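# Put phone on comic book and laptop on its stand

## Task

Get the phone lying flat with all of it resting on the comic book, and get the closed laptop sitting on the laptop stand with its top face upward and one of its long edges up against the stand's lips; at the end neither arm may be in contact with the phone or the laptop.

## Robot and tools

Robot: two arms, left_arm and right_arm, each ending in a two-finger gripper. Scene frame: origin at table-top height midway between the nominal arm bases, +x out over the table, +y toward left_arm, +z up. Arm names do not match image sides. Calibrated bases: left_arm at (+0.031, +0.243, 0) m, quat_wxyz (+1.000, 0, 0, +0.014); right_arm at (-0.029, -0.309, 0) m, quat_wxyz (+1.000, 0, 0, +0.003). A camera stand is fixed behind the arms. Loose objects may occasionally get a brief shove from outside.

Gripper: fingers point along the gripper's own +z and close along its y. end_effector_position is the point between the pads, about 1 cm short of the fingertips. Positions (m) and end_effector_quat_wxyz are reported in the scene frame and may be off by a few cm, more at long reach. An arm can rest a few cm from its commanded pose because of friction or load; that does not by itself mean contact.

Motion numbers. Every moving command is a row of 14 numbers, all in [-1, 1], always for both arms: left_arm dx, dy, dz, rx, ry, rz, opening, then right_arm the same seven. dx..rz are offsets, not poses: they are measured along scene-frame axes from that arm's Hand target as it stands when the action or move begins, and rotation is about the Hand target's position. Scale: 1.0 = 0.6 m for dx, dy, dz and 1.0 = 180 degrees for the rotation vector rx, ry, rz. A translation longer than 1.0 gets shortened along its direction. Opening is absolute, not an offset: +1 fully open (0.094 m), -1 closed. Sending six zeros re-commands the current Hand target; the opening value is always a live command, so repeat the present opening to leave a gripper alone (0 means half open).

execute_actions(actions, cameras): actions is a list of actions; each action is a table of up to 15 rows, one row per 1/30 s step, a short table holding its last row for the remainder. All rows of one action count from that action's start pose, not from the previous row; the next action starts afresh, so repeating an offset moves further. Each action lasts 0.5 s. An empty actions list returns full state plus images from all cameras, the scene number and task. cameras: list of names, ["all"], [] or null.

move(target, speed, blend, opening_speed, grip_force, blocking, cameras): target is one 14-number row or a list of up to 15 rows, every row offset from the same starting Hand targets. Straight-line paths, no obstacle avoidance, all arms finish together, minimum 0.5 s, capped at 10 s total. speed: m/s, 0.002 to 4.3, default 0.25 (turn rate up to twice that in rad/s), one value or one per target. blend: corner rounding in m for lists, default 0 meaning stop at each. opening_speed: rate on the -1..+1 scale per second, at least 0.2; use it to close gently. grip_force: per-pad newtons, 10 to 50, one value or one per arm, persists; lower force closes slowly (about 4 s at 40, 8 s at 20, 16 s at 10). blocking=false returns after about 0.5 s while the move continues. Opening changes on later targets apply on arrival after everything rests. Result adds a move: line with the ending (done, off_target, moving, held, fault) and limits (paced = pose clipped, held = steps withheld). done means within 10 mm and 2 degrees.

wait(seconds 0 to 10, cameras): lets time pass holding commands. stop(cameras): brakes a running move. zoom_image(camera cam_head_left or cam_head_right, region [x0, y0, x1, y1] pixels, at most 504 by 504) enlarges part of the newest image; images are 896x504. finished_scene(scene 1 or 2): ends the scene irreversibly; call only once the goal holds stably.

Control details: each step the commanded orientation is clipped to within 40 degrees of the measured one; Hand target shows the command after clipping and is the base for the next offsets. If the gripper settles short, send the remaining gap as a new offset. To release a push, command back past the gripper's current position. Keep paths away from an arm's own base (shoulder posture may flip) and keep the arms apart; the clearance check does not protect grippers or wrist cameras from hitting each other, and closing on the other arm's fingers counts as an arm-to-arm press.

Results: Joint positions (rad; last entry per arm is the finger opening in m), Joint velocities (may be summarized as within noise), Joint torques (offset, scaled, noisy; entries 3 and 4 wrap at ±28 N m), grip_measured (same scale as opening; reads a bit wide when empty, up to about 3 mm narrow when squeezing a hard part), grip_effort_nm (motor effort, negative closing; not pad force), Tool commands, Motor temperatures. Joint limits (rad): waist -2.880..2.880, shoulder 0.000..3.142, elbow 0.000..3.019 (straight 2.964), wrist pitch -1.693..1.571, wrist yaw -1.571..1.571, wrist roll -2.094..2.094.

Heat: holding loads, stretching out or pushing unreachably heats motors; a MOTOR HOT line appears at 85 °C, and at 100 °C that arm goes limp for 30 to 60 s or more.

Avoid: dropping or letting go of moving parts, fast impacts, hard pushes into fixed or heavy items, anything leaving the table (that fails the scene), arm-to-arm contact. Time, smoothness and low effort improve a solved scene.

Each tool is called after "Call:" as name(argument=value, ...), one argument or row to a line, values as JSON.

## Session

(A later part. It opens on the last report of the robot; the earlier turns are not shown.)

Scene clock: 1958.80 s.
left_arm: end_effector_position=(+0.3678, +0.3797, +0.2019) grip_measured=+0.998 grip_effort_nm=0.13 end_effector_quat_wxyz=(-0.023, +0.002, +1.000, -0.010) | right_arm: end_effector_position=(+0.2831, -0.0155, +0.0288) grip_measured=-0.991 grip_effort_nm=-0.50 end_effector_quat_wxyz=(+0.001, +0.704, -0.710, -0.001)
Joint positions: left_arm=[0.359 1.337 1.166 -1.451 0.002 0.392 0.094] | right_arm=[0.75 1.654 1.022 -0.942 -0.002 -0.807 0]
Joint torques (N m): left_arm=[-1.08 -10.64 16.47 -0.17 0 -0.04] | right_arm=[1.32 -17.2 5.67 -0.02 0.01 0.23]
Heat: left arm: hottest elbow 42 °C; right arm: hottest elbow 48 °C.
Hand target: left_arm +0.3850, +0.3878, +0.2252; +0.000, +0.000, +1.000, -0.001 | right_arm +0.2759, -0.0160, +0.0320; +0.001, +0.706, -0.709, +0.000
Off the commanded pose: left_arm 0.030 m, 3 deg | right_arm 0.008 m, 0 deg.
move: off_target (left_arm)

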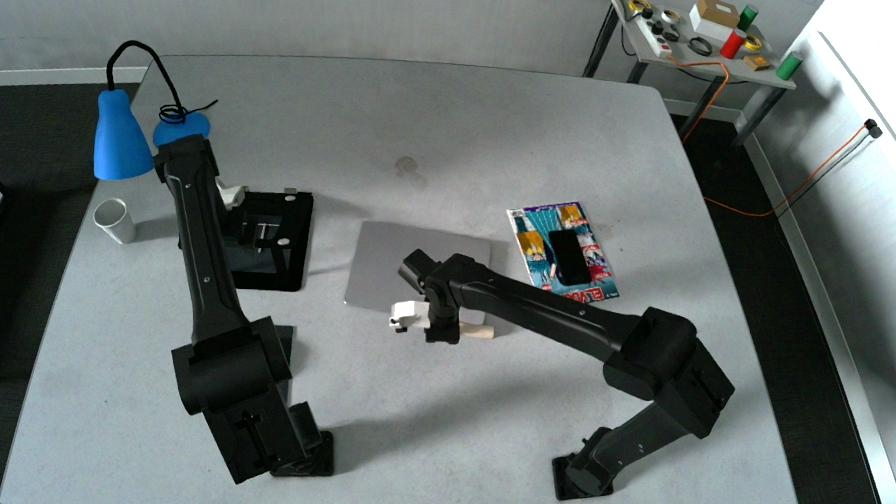

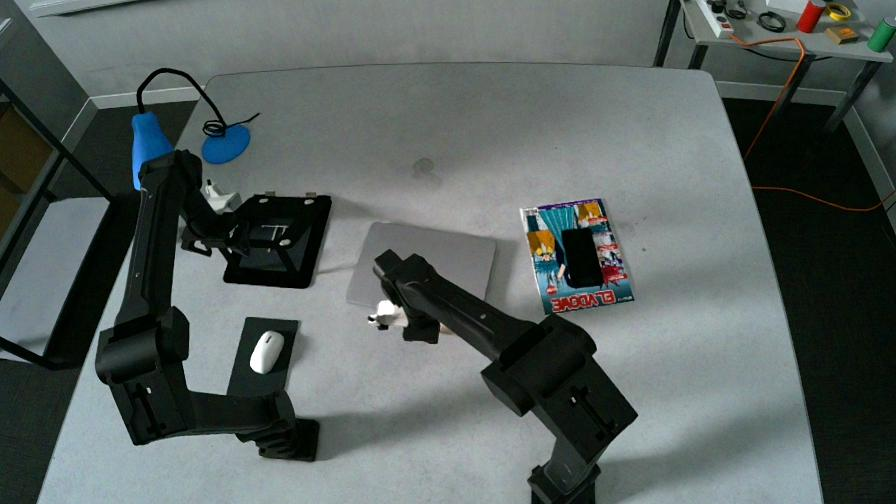

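Call:
move(
  target=[
    [-0.2, -0.1, 0.1, 0,0,0,1, -0.05,0,0.15,0,0,0,-1],
    [-0.2, -0.1, 0.1, 0,0,0,1, -0.12,-0.095,0.15,0,0,-0.5,1],
    [-0.2, -0.1, 0.1, 0,0,0,1, -0.07,-0.095,-0.03,0,0,-0.5,1],
  ],
  speed=0.3,
  blend=[0.03,0.03,0],
  cameras=["all"],
)

Scene clock: 1982.67 s.
left_arm: end_effector_position=(+0.2685, +0.3332, +0.2876) grip_measured=+0.998 grip_effort_nm=0.13 end_effector_quat_wxyz=(+0.019, -0.004, +1.000, +0.006) | right_arm: end_effector_position=(+0.2298, -0.0703, +0.0196) grip_measured=+0.999 grip_effort_nm=0.07 end_effector_quat_wxyz=(+0.001, +0.000, +1.000, +0.003)
Joint positions: left_arm=[0.338 0.977 1.116 -1.67 0.002 0.359 0.094] | right_arm=[0.74 1.489 0.789 -0.865 -0.004 0.745 0.094]
Joint torques (N m): left_arm=[-2.84 -6.48 9.59 0.06 -0.01 -0.11] | right_arm=[-0.32 -10.93 6.3 0.5 0.13 0.08]
Motor temperatures (°C): left_arm=[22 26 44 23 28 23 28] | right_arm=[26 34 44 25 25 23 26]
Heat: left arm: hottest elbow 44 °C; right arm: hottest elbow 44 °C.
Hand target: left_arm +0.2651, +0.3277, +0.2852; +0.000, +0.000, +1.000, -0.001 | right_arm +0.2338, -0.0730, +0.0140; -0.001, +0.002, +1.000, +0.001
Off the commanded pose: left_arm 0.007 m, 2 deg | right_arm 0.007 m, 0 deg.
joint sent to its limit (left arm) — joint 4 (wrist pitch), lower limit. The joint targets still meet the commanded pose.
move: done; blend cut to 0 m at target 2

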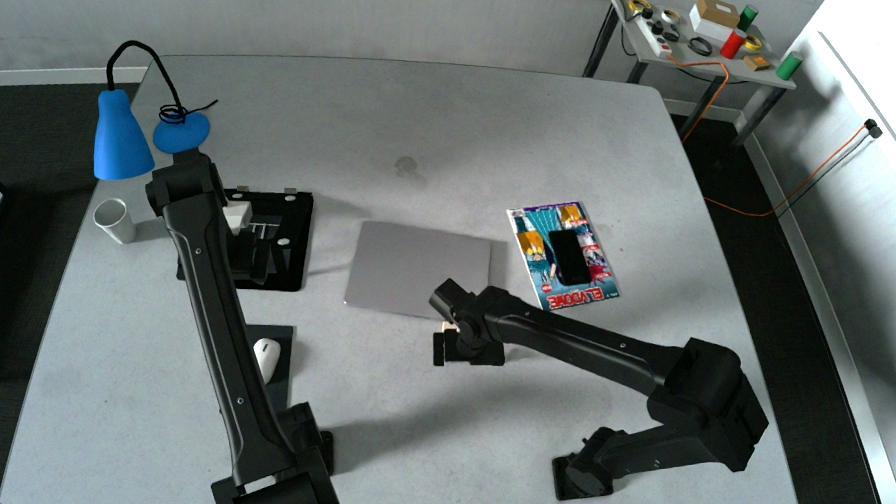

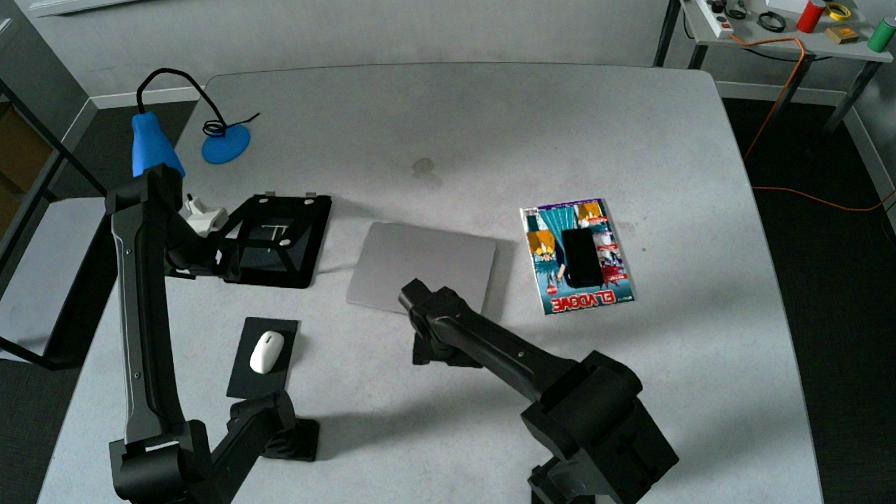

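Call:
move(
  target=[0,0,0,0,0,0,1, 0.16,0,0.0,0,0,0,1],
  speed=0.1,
  cameras=["all"],
)

Call:
zoom_image(
  camera="cam_head_left",
  region=[330, 200, 530, 360],
)

Scene clock: 1985.97 s.
left_arm: end_effector_position=(+0.2685, +0.3332, +0.2876) grip_measured=+0.998 grip_effort_nm=0.13 end_effector_quat_wxyz=(+0.019, -0.004, +1.000, +0.006) | right_arm: end_effector_position=(+0.2962, -0.0831, +0.0131) grip_measured=+0.999 grip_effort_nm=0.05 end_effector_quat_wxyz=(-0.020, +0.003, +1.000, -0.005)
Joint positions: left_arm=[0.338 0.977 1.116 -1.67 0.002 0.359 0.094] | right_arm=[0.597 1.629 0.937 -0.917 -0.015 0.608 0.094]
Joint torques (N m): left_arm=[-3.25 -6.01 9.62 0.06 0 -0.04] | right_arm=[-0.79 -10.81 10.99 0.57 0.54 -0.04]
Heat: left arm: hottest elbow 43 °C; right arm: hottest elbow 44 °C.
Hand target: left_arm +0.2651, +0.3277, +0.2852; +0.000, +0.000, +1.000, -0.001 | right_arm +0.3298, -0.0731, +0.0140; +0.000, +0.002, +1.000, +0.001
Off the commanded pose: left_arm 0.007 m, 2 deg | right_arm 0.035 m, 2 deg.
joint sent to its limit (left arm) — joint 4 (wrist pitch), lower limit. The joint targets still meet the commanded pose.
move: off_target (right_arm)

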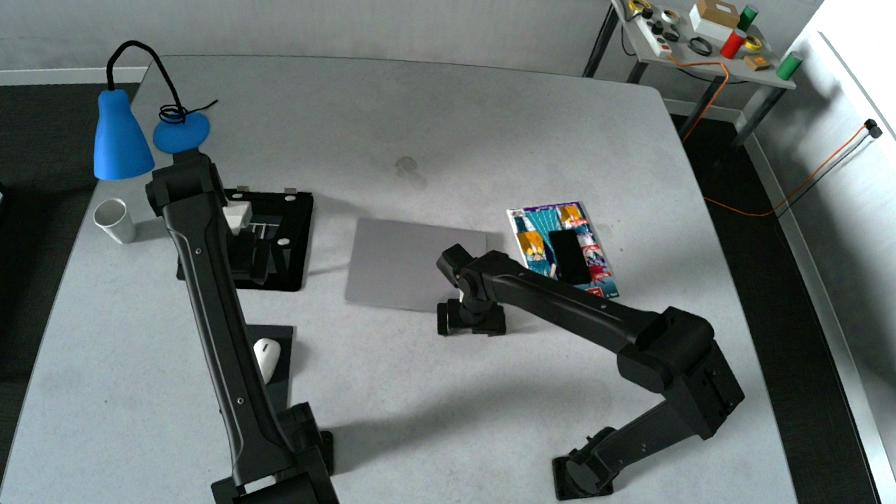

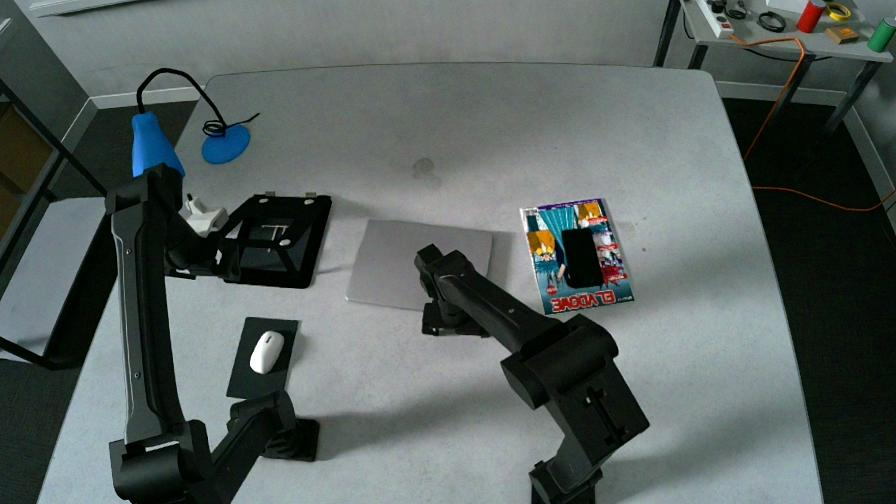

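Scaled by 2.520.

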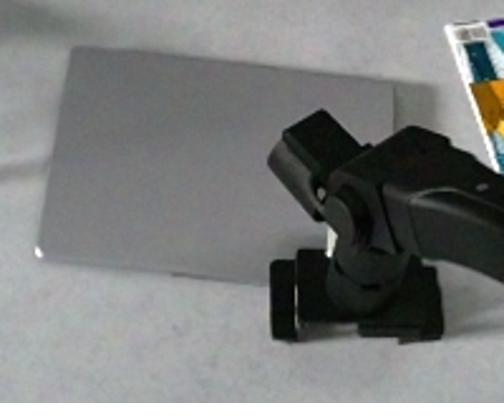

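Call:
move(
  target=[0,0,0,0,0,0,1, 0.045,0.0,0.0,0,0,0,1],
  speed=0.1,
  cameras=["all"],
)

Call:
zoom_image(
  camera="cam_head_left",
  region=[330, 200, 530, 360],
)

Scene clock: 1990.60 s.
left_arm: end_effector_position=(+0.2685, +0.3332, +0.2876) grip_measured=+0.998 grip_effort_nm=0.13 end_effector_quat_wxyz=(+0.019, -0.004, +1.000, +0.006) | right_arm: end_effector_position=(+0.3212, -0.0839, +0.0135) grip_measured=+0.999 grip_effort_nm=0.05 end_effector_quat_wxyz=(-0.022, +0.002, +1.000, -0.006)
Joint positions: left_arm=[0.338 0.977 1.116 -1.67 0.002 0.359 0.094] | right_arm=[0.562 1.676 1.001 -0.94 -0.014 0.572 0.094]
Joint torques (N m): left_arm=[-2.37 -6.01 9.69 0.12 -0.01 -0.04] | right_arm=[-0.62 -11.81 11.55 0.84 0.47 0]
Heat: left arm: hottest elbow 43 °C; right arm: hottest elbow 45 °C.
Hand target: left_arm +0.2651, +0.3277, +0.2852; +0.000, +0.000, +1.000, -0.001 | right_arm +0.3568, -0.0731, +0.0140; -0.001, +0.002, +1.000, +0.001
Off the commanded pose: left_arm 0.007 m, 2 deg | right_arm 0.037 m, 3 deg.
joint sent to its limit (left arm) — joint 4 (wrist pitch), lower limit. The joint targets still meet the commanded pose.
move: off_target (right_arm)

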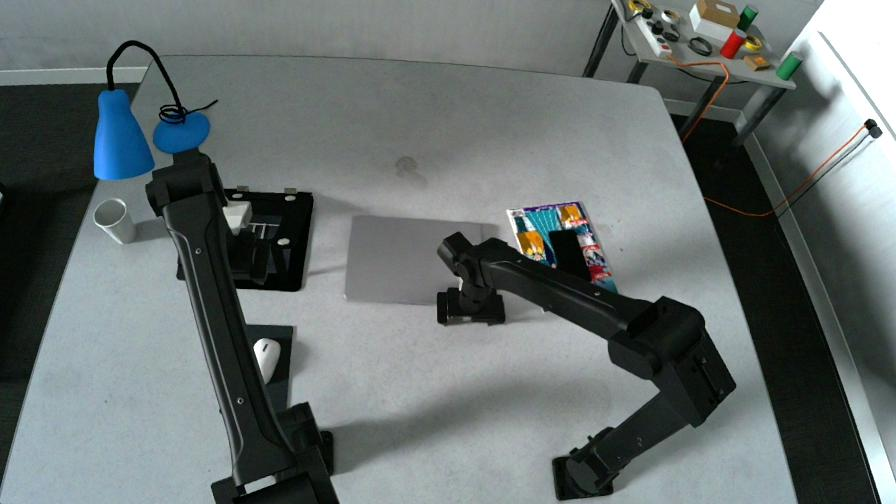

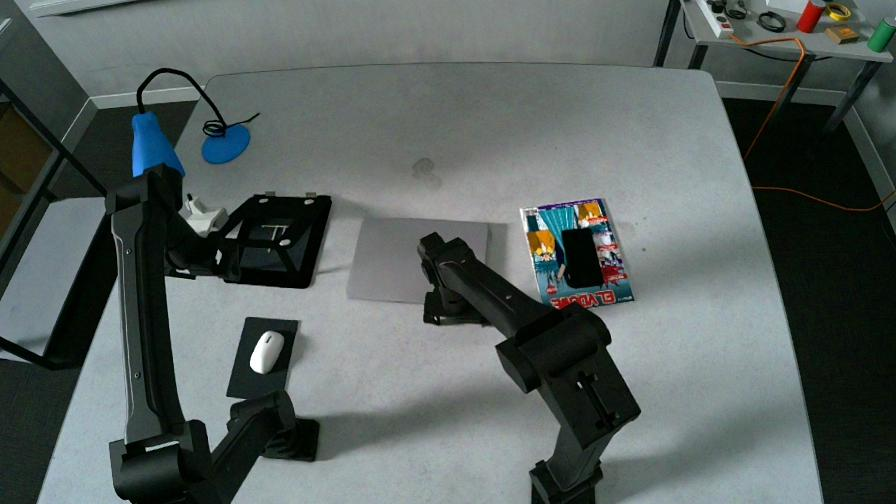

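Scaled by 2.520.

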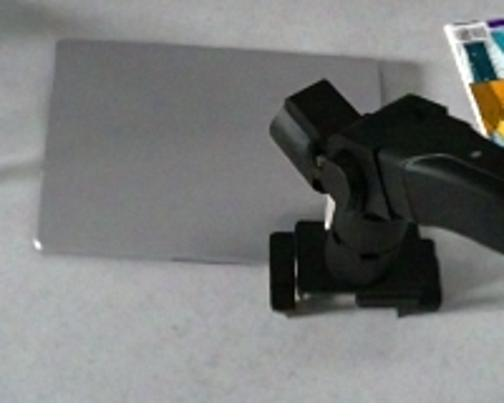

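Call:
move(
  target=[
    [0,0,0,0,0,0,1, -0.228,-0.018,0.027,0,0,0,1],
    [0.558,-0.463,0,0,0,0,1, -0.295,-0.21,0.343,0,0,0,1],
    [0.583,-0.496,-0.455,0,0,0,1, -0.295,-0.21,0.343,0,0,0,1],
  ],
  speed=[0.2,0.3,0.2],
  blend=[0.02,0.03,0],
  cameras=["all"],
)

Scene clock: 2007.93 s.
left_arm: end_effector_position=(+0.6156, +0.0368, +0.0154) grip_measured=+0.998 grip_effort_nm=0.13 end_effector_quat_wxyz=(-0.003, -0.003, +1.000, -0.001) | right_arm: end_effector_position=(+0.1656, -0.2036, +0.1952) grip_measured=+0.999 grip_effort_nm=0.05 end_effector_quat_wxyz=(-0.025, -0.001, +1.000, -0.014)
Joint positions: left_arm=[-0.365 2.107 1.68 -1.149 0.005 -0.341 0.094] | right_arm=[0.495 0.945 0.855 -1.537 0.001 0.499 0.094]
Joint torques (N m): left_arm=[-2.49 -22.83 9.14 0.76 -0.11 -0.05] | right_arm=[-0.38 -5.77 12.64 -0.27 -0.01 0.09]
Heat: left arm: hottest elbow 43 °C; right arm: hottest elbow 47 °C.
Hand target: left_arm +0.6149, +0.0301, +0.0119; +0.000, +0.000, +1.000, -0.001 | right_arm +0.1798, -0.1990, +0.2198; -0.001, +0.002, +1.000, +0.001
Off the commanded pose: left_arm 0.008 m, 0 deg | right_arm 0.029 m, 3 deg.
move: off_target (right_arm)

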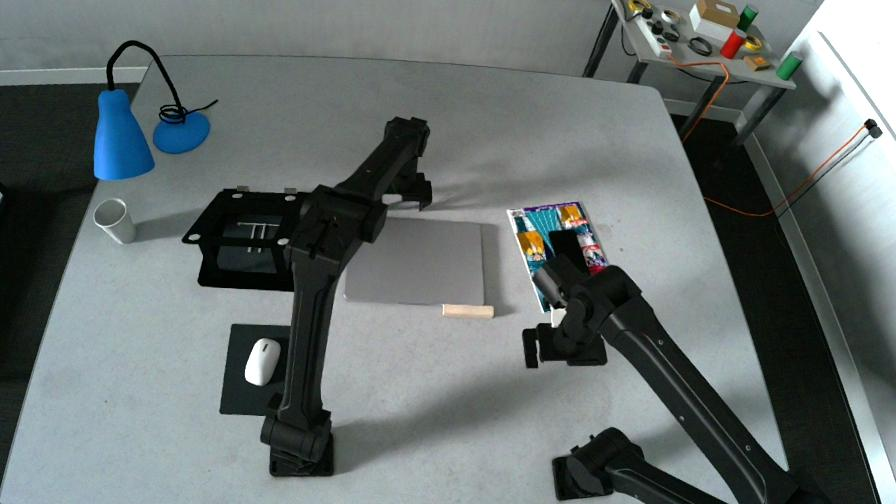

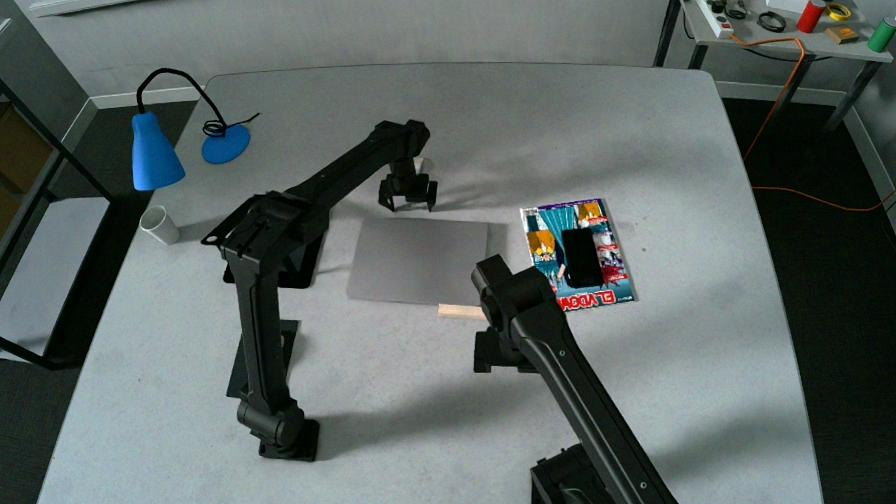

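Call:
move(
  target=[-0.24,0,0,0,0,0,1, 0,0,0,0,0,0,1],
  speed=0.12,
  cameras=["all"],
)

Call:
zoom_image(
  camera="cam_head_left",
  region=[330, 200, 530, 360],
)

Scene clock: 2012.53 s.
left_arm: end_effector_position=(+0.4916, +0.0406, +0.0136) grip_measured=+0.998 grip_effort_nm=0.12 end_effector_quat_wxyz=(+0.012, -0.016, +1.000, -0.002) | right_arm: end_effector_position=(+0.1656, -0.2036, +0.1952) grip_measured=+0.999 grip_effort_nm=0.05 end_effector_quat_wxyz=(-0.025, -0.001, +1.000, -0.014)
Joint positions: left_arm=[-0.443 1.828 1.22 -0.939 -0.006 -0.447 0.094] | right_arm=[0.495 0.945 0.855 -1.537 0.001 0.499 0.094]
Joint torques (N m): left_arm=[-4.07 -19.66 5.81 -0.09 0.17 0.03] | right_arm=[-0.32 -5.71 12.62 -0.28 -0.01 0.1]
Heat: left arm: hottest elbow 42 °C; right arm: hottest elbow 47 °C.
Hand target: left_arm +0.4709, +0.0301, +0.0121; +0.000, +0.000, +1.000, -0.001 | right_arm +0.1798, -0.1990, +0.2198; -0.001, +0.002, +1.000, +0.001
Off the commanded pose: left_arm 0.023 m, 2 deg | right_arm 0.029 m, 3 deg.
move: off_target (left_arm, right_arm)

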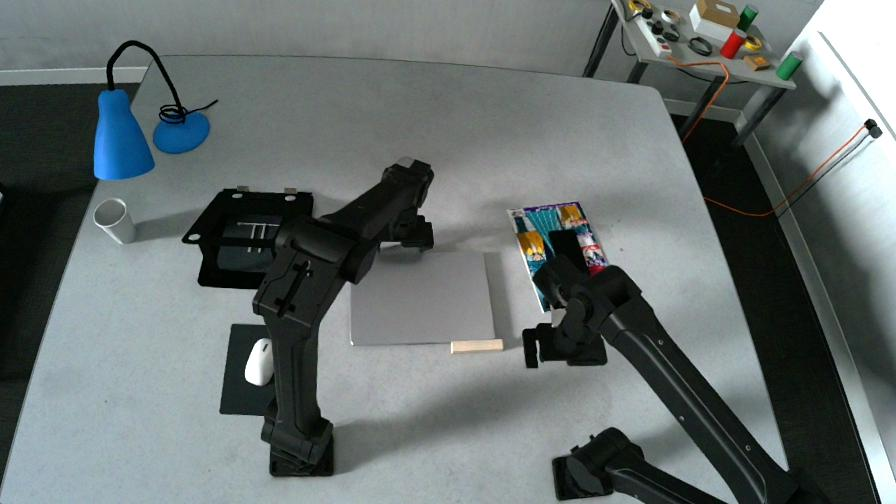

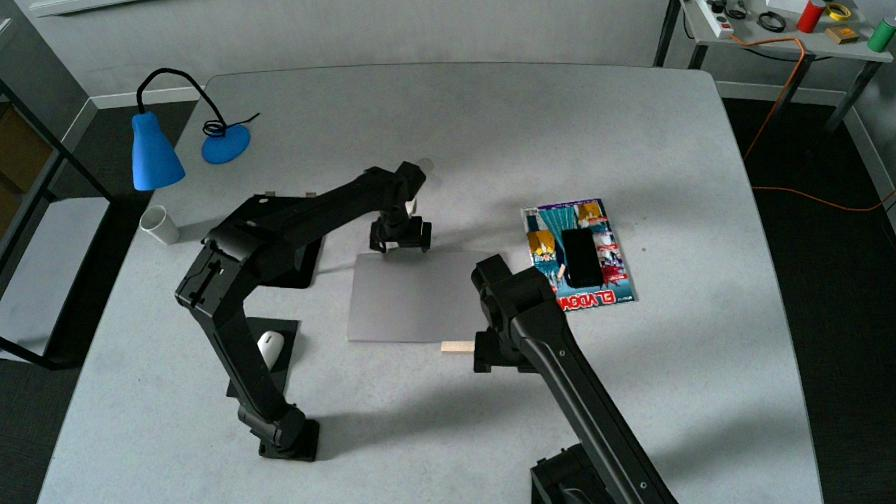

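Scaled by 2.520.

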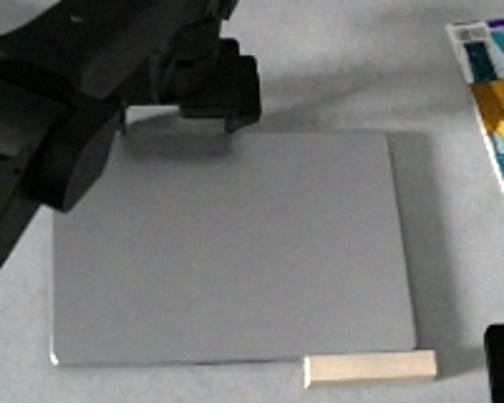

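Call:
move(
  target=[
    [0.1,0,0,0,0,0,1, 0,0,0,0,0,0,1],
    [0.1,-0.165,0,0,0,0,1, 0,0,0,0,0,0,1],
    [-0.003,-0.165,0,0,0,0,1, 0,0,0,0,0,0,1],
  ],
  speed=[0.2,0.2,0.12],
  blend=0.01,
  cameras=["all"],
)

Call:
zoom_image(
  camera="cam_head_left",
  region=[330, 200, 530, 360],
)

Scene clock: 2023.60 s.
left_arm: end_effector_position=(+0.4926, -0.0628, +0.0138) grip_measured=+0.998 grip_effort_nm=0.12 end_effector_quat_wxyz=(+0.013, -0.013, +1.000, -0.007) | right_arm: end_effector_position=(+0.1656, -0.2036, +0.1952) grip_measured=+0.999 grip_effort_nm=0.05 end_effector_quat_wxyz=(-0.025, -0.001, +1.000, -0.014)
Joint positions: left_arm=[-0.613 1.935 1.388 -0.994 -0.004 -0.612 0.094] | right_arm=[0.495 0.945 0.855 -1.537 0.001 0.499 0.094]
Joint torques (N m): left_arm=[-4.42 -21.71 6.11 -0.14 0.07 -0.04] | right_arm=[-0.38 -5.66 12.64 -0.28 -0.01 0.09]
Heat: left arm: hottest elbow 41 °C; right arm: hottest elbow 48 °C.
Hand target: left_arm +0.4690, -0.0689, +0.0121; +0.000, +0.000, +1.000, -0.001 | right_arm +0.1798, -0.1990, +0.2198; -0.001, +0.002, +1.000, +0.001
Off the commanded pose: left_arm 0.024 m, 2 deg | right_arm 0.029 m, 3 deg.
move: off_target (left_arm, right_arm)

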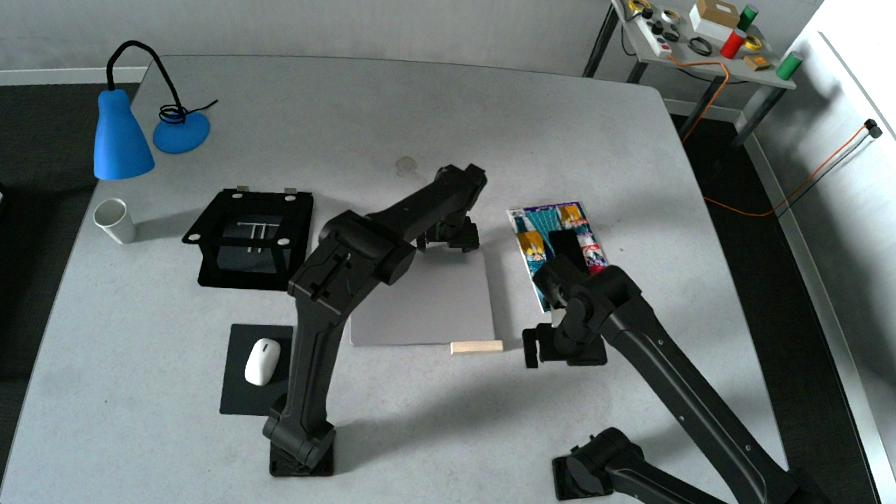

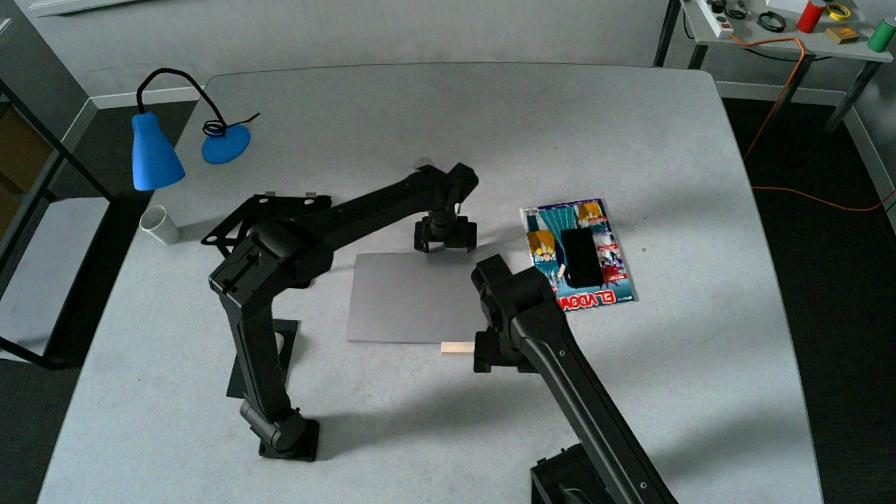

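Scaled by 2.520.

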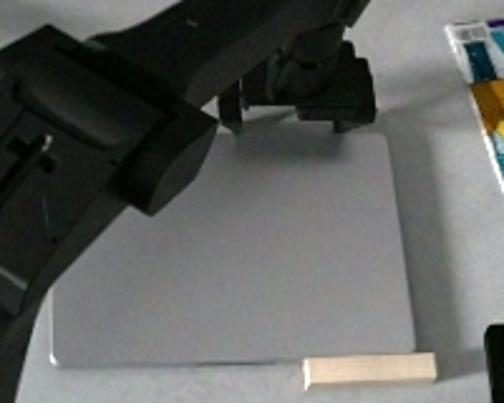

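Call:
move(
  target=[-0.033,0,0,0,0,0,1, 0,0,0,0,0,0,1],
  speed=0.12,
  cameras=["all"],
)

Call:
zoom_image(
  camera="cam_head_left",
  region=[330, 200, 530, 360],
)

Scene clock: 2027.37 s.
left_arm: end_effector_position=(+0.4733, -0.0628, +0.0146) grip_measured=+0.998 grip_effort_nm=0.12 end_effector_quat_wxyz=(+0.014, -0.005, +1.000, -0.006) | right_arm: end_effector_position=(+0.1656, -0.2036, +0.1952) grip_measured=+0.999 grip_effort_nm=0.05 end_effector_quat_wxyz=(-0.025, -0.001, +1.000, -0.014)
Joint positions: left_arm=[-0.634 1.898 1.332 -0.975 -0.006 -0.616 0.094] | right_arm=[0.495 0.945 0.855 -1.537 0.001 0.499 0.094]
Joint torques (N m): left_arm=[-4.01 -20.54 6 -0.12 0.18 -0.16] | right_arm=[-0.26 -5.77 12.63 -0.31 -0.01 0.09]
Heat: left arm: hottest elbow 41 °C; right arm: hottest elbow 48 °C.
Hand target: left_arm +0.4492, -0.0687, +0.0120; +0.000, +0.000, +1.000, -0.001 | right_arm +0.1798, -0.1990, +0.2198; -0.001, +0.002, +1.000, +0.001
Off the commanded pose: left_arm 0.025 m, 2 deg | right_arm 0.029 m, 3 deg.
move: off_target (left_arm, right_arm)

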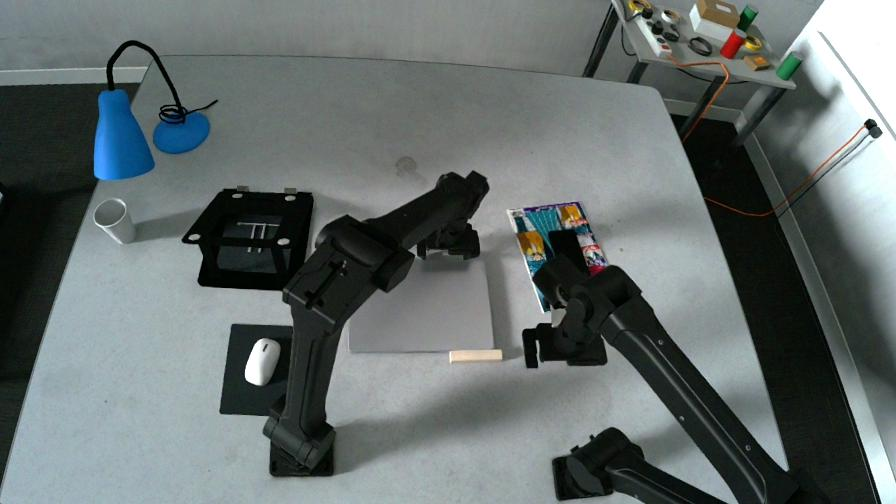

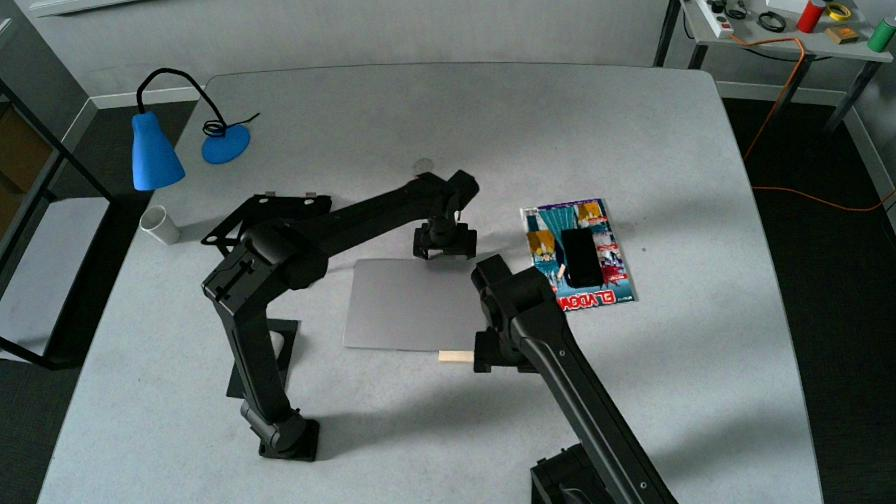

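Scaled by 2.520.

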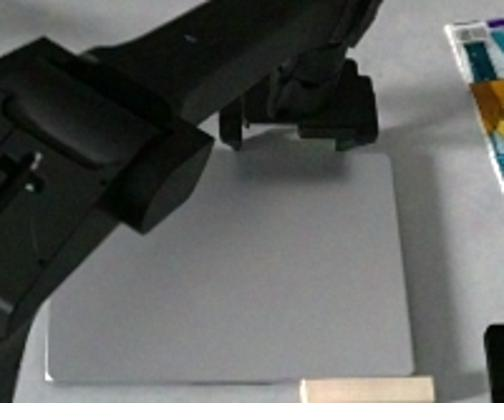

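Call:
move(
  target=[
    [0.083,0,0,0,0,0,1, 0,0,0,0,0,0,1],
    [0.083,0,0.417,0,0,0,1, 0,0,0,0,0,0,1],
    [-0.149,0.448,0.447,0,0,0,1, 0,0,0,0,0,0,1],
    [-0.274,0.548,0.397,-0.1306,0.1306,0.4875,1, 0.11,-0.018,-0.116,0.1306,-0.1306,0.4875,1],
    [-0.274,0.49,0.18,-0.1306,0.1306,0.4875,-1, 0.11,-0.018,-0.2,0.1306,-0.1306,0.4875,-1],
  ],
  speed=[0.2,0.3,0.3,0.3,0.3],
  blend=[0.01,0.04,0.04,0.02,0],
  cameras=["all"],
)

Scene clock: 2060.27 s.
left_arm: end_effector_position=(+0.2857, +0.2298, +0.1249) grip_measured=-0.979 grip_effort_nm=-0.89 end_effector_quat_wxyz=(+0.177, +0.685, -0.681, +0.186) | right_arm: end_effector_position=(+0.2469, -0.2065, +0.1079) grip_measured=-0.990 grip_effort_nm=-0.46 end_effector_quat_wxyz=(-0.185, +0.685, -0.681, -0.179)
Joint positions: left_arm=[0.256 1.136 0.722 -1.301 0.501 -1.255 0.001] | right_arm=[0.055 1.154 0.688 -1.062 -0.52 -1.505 0]
Joint torques (N m): left_arm=[-2.14 -6.07 8.5 0.42 0.33 -0.07] | right_arm=[-0.32 -6.36 6.61 0.51 -0.41 0.09]
Motor temperatures (°C): left_arm=[22 28 39 23 28 23 28] | right_arm=[26 33 49 25 25 23 25]
Heat: left arm: hottest elbow 39 °C; right arm: hottest elbow 49 °C.
Hand target: left_arm +0.2849, +0.2252, +0.1199; +0.182, +0.683, -0.683, +0.184 | right_arm +0.2458, -0.2098, +0.0998; -0.182, +0.682, -0.684, -0.184
Off the commanded pose: left_arm 0.007 m, 1 deg | right_arm 0.009 m, 1 deg.
move: done

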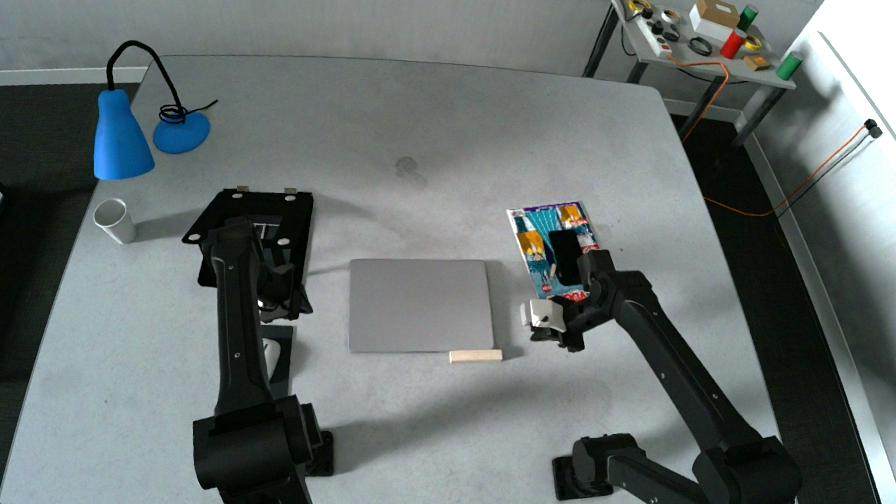

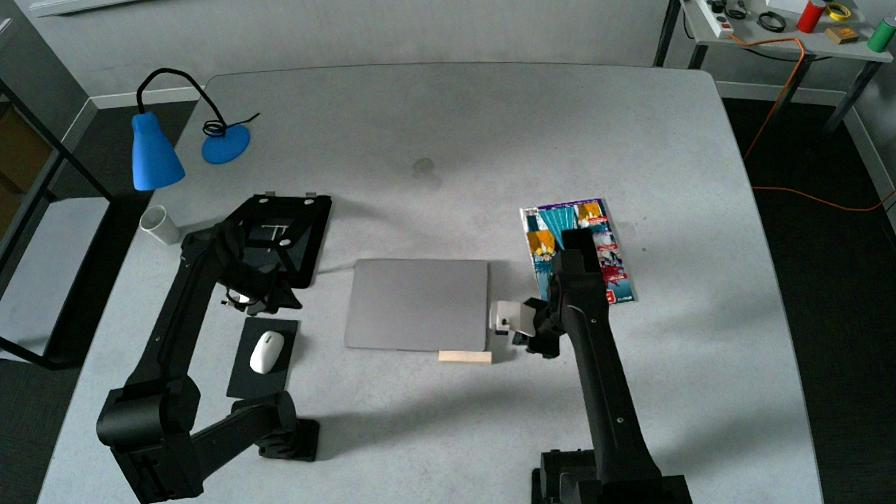

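Call:
move(
  target=[
    [0,0,0,0,0,0,-1, -0.013,0.01,-0.146,0,0,0,-1],
    [0,0,0,0,0,0,-1, -0.013,0.135,-0.146,0,0,0,-1],
  ],
  speed=[0.2,0.1],
  cameras=["all"],
)

Call:
zoom_image(
  camera="cam_head_left",
  region=[330, 230, 550, 390],
)

Scene clock: 2067.00 s.
left_arm: end_effector_position=(+0.2857, +0.2298, +0.1249) grip_measured=-0.981 grip_effort_nm=-1.00 end_effector_quat_wxyz=(+0.177, +0.685, -0.681, +0.186) | right_arm: end_effector_position=(+0.2386, -0.1325, +0.0168) grip_measured=-0.991 grip_effort_nm=-0.50 end_effector_quat_wxyz=(-0.186, +0.681, -0.685, -0.182)
Joint positions: left_arm=[0.256 1.136 0.722 -1.301 0.501 -1.255 0.001] | right_arm=[0.321 1.34 0.538 -0.577 -0.493 -1.19 0]
Joint torques (N m): left_arm=[-2.67 -5.83 8.46 0.57 0.31 -0.09] | right_arm=[1.38 -7.53 6.16 0.84 -0.26 0.25]
Heat: left arm: hottest elbow 39 °C; right arm: hottest elbow 49 °C.
Hand target: left_arm +0.2849, +0.2252, +0.1199; +0.182, +0.683, -0.683, +0.184 | right_arm +0.2381, -0.1288, +0.0122; -0.182, +0.682, -0.684, -0.184
Off the commanded pose: left_arm 0.007 m, 1 deg | right_arm 0.006 m, 1 deg.
move: done

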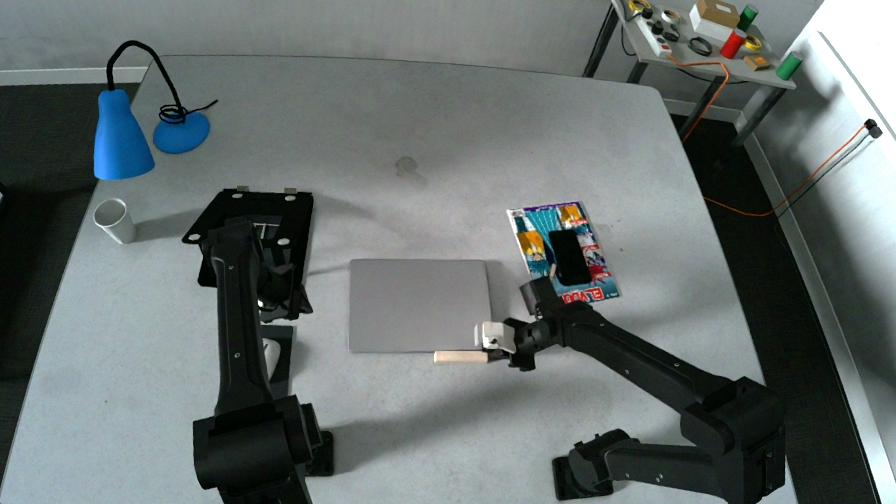

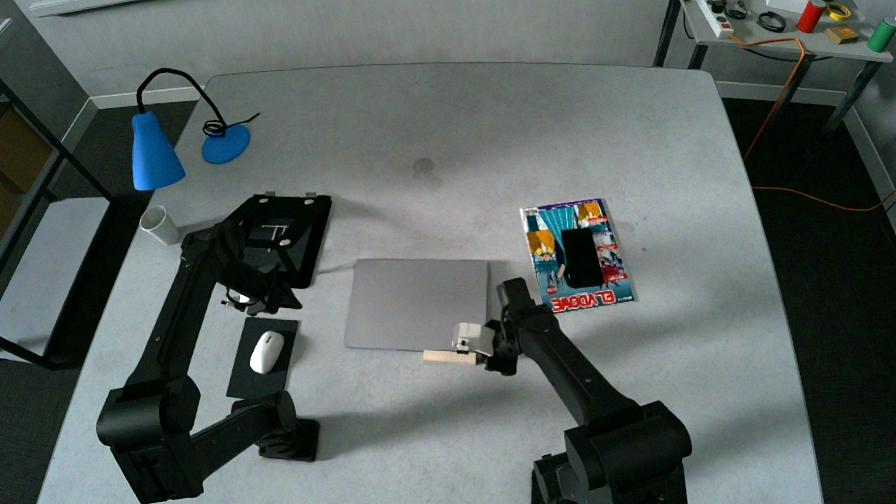

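Scaled by 2.291.

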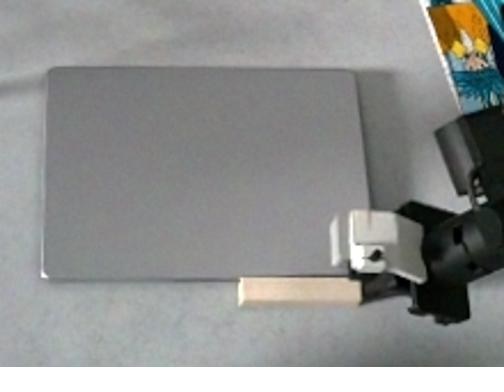

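Call:
move(
  target=[
    [0,0,-0.1,0,0,0,-1, 0,-0.11,0.02,0,0,0,-1],
    [-0.005,0,-0.1815,0,0,0,-1, 0.073,-0.11,-0.005,0,0,0,-1],
    [-0.005,-0.2187,-0.1815,0,0,0,-1, 0.073,0.13,-0.005,0,0,0,-1],
  ],
  speed=[0.2,0.2,0.08],
  blend=[0.01,0.0,0],
  cameras=["all"],
)

Call:
zoom_image(
  camera="cam_head_left",
  region=[330, 230, 550, 390],
)

Scene clock: 2076.83 s.
left_arm: end_effector_position=(+0.2844, +0.1645, +0.0115) grip_measured=-0.981 grip_effort_nm=-0.99 end_effector_quat_wxyz=(+0.136, +0.741, -0.642, +0.142) | right_arm: end_effector_position=(+0.2697, -0.1404, +0.0131) grip_measured=-0.991 grip_effort_nm=-0.49 end_effector_quat_wxyz=(+0.142, -0.636, +0.746, +0.139)
Joint positions: left_arm=[-0.073 1.255 0.486 -0.744 0.391 -1.77 0.001] | right_arm=[0.33 1.403 0.622 -0.617 -0.363 -1.045 0]
Joint torques (N m): left_arm=[-12.81 -6.12 6.75 2.65 4.9 -0.16] | right_arm=[11.22 -4.31 10.44 3.54 -3.7 0.29]
Heat: left arm: hottest elbow 39 °C; right arm: hottest elbow 48 °C.
Hand target: left_arm +0.2818, +0.0940, +0.0110; +0.183, +0.683, -0.683, +0.184 | right_arm +0.2819, -0.0508, +0.0092; +0.182, -0.682, +0.684, +0.184
Off the commanded pose: left_arm 0.071 m, 11 deg | right_arm 0.091 m, 11 deg.
move: off_target (left_arm, right_arm)

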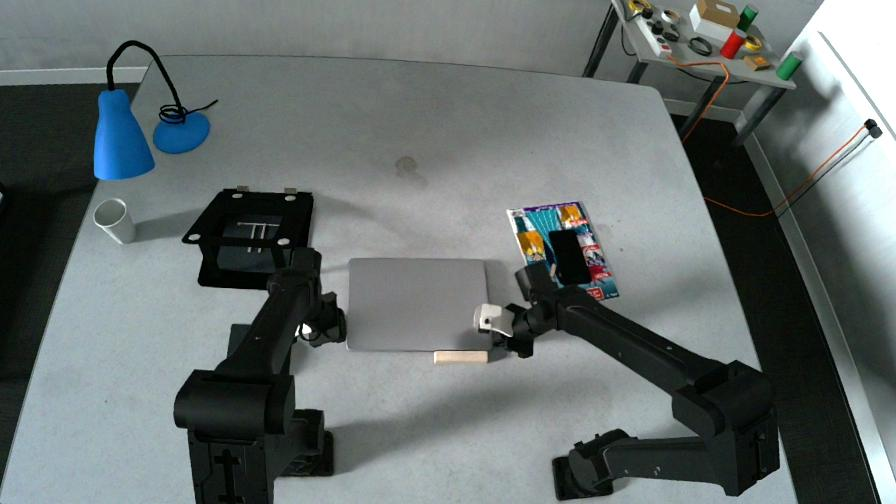

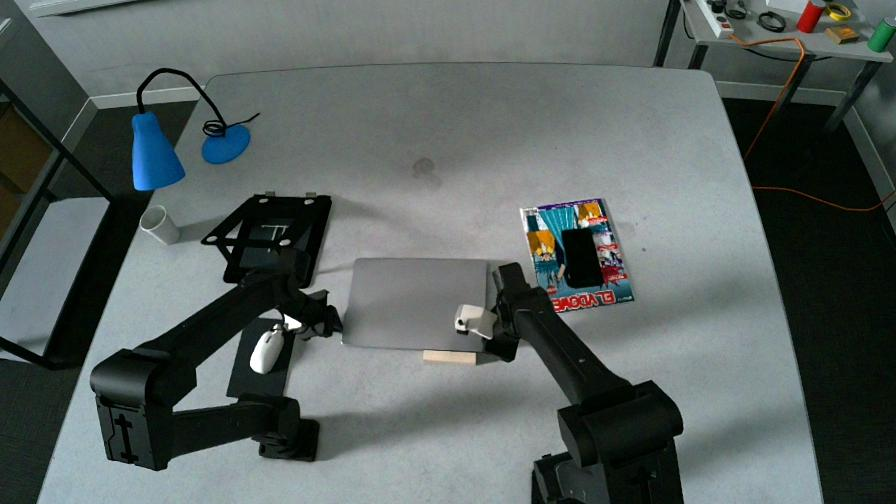

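Scaled by 2.291.

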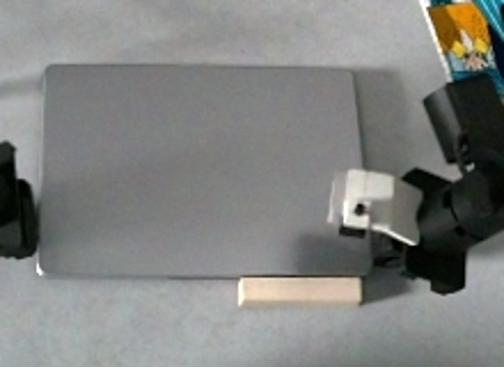

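Call:
move(
  target=[0,0,0.175,0,0,0,-1, 0,0,0.175,0,0,0,-1],
  speed=0.12,
  cameras=["all"],
)

Call:
zoom_image(
  camera="cam_head_left",
  region=[330, 230, 550, 390],
)

Scene clock: 2081.20 s.
left_arm: end_effector_position=(+0.2932, +0.1446, +0.0917) grip_measured=-0.981 grip_effort_nm=-0.98 end_effector_quat_wxyz=(+0.135, +0.729, -0.651, +0.164) | right_arm: end_effector_position=(+0.1955, -0.1368, +0.0385) grip_measured=-0.991 grip_effort_nm=-0.48 end_effector_quat_wxyz=(+0.035, -0.651, +0.734, +0.190)
Joint positions: left_arm=[-0.133 1.082 0.611 -0.984 0.413 -1.811 0.001] | right_arm=[0.419 1.311 0.629 -0.938 -0.385 -1.036 0]
Joint torques (N m): left_arm=[-10.11 -8.06 12.68 -1.22 3.87 -0.09] | right_arm=[4.95 -13.45 19.41 2.35 -3.12 0.16]
Motor temperatures (°C): left_arm=[23 27 39 24 39 23 29] | right_arm=[26 33 48 25 33 23 25]
Heat: left arm: hottest elbow 39 °C; right arm: hottest elbow 48 °C.
Hand target: left_arm +0.2818, +0.0939, +0.1160; +0.183, +0.683, -0.683, +0.184 | right_arm +0.2819, -0.0508, +0.1143; +0.182, -0.682, +0.684, +0.184
Off the commanded pose: left_arm 0.057 m, 9 deg | right_arm 0.144 m, 18 deg.
move: off_target (left_arm, right_arm)

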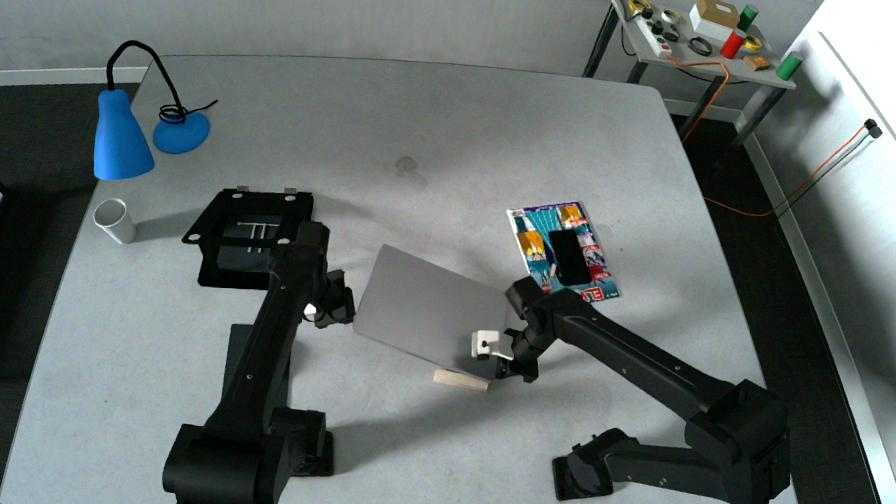

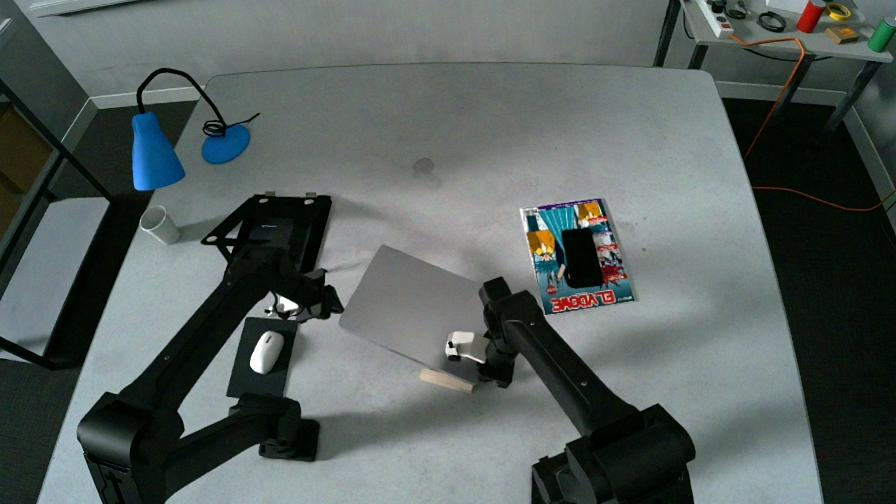

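Scaled by 2.291.

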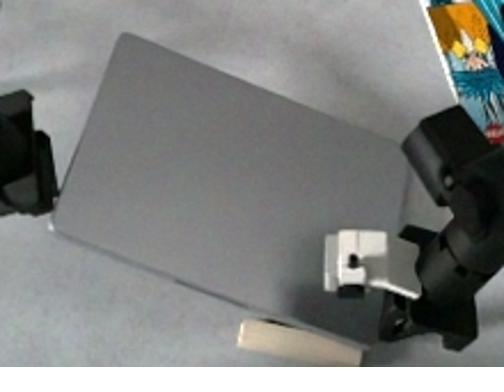

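Call:
zoom_image(
  camera="cam_head_right",
  region=[310, 230, 530, 400],
)

Scaled by 2.291.

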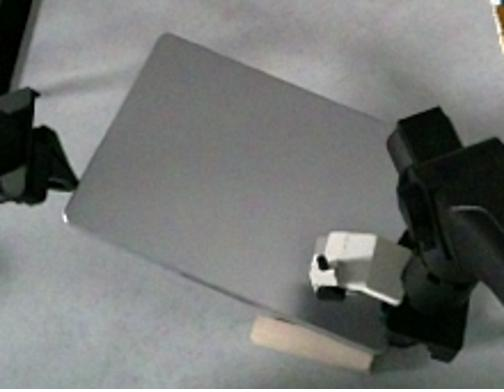

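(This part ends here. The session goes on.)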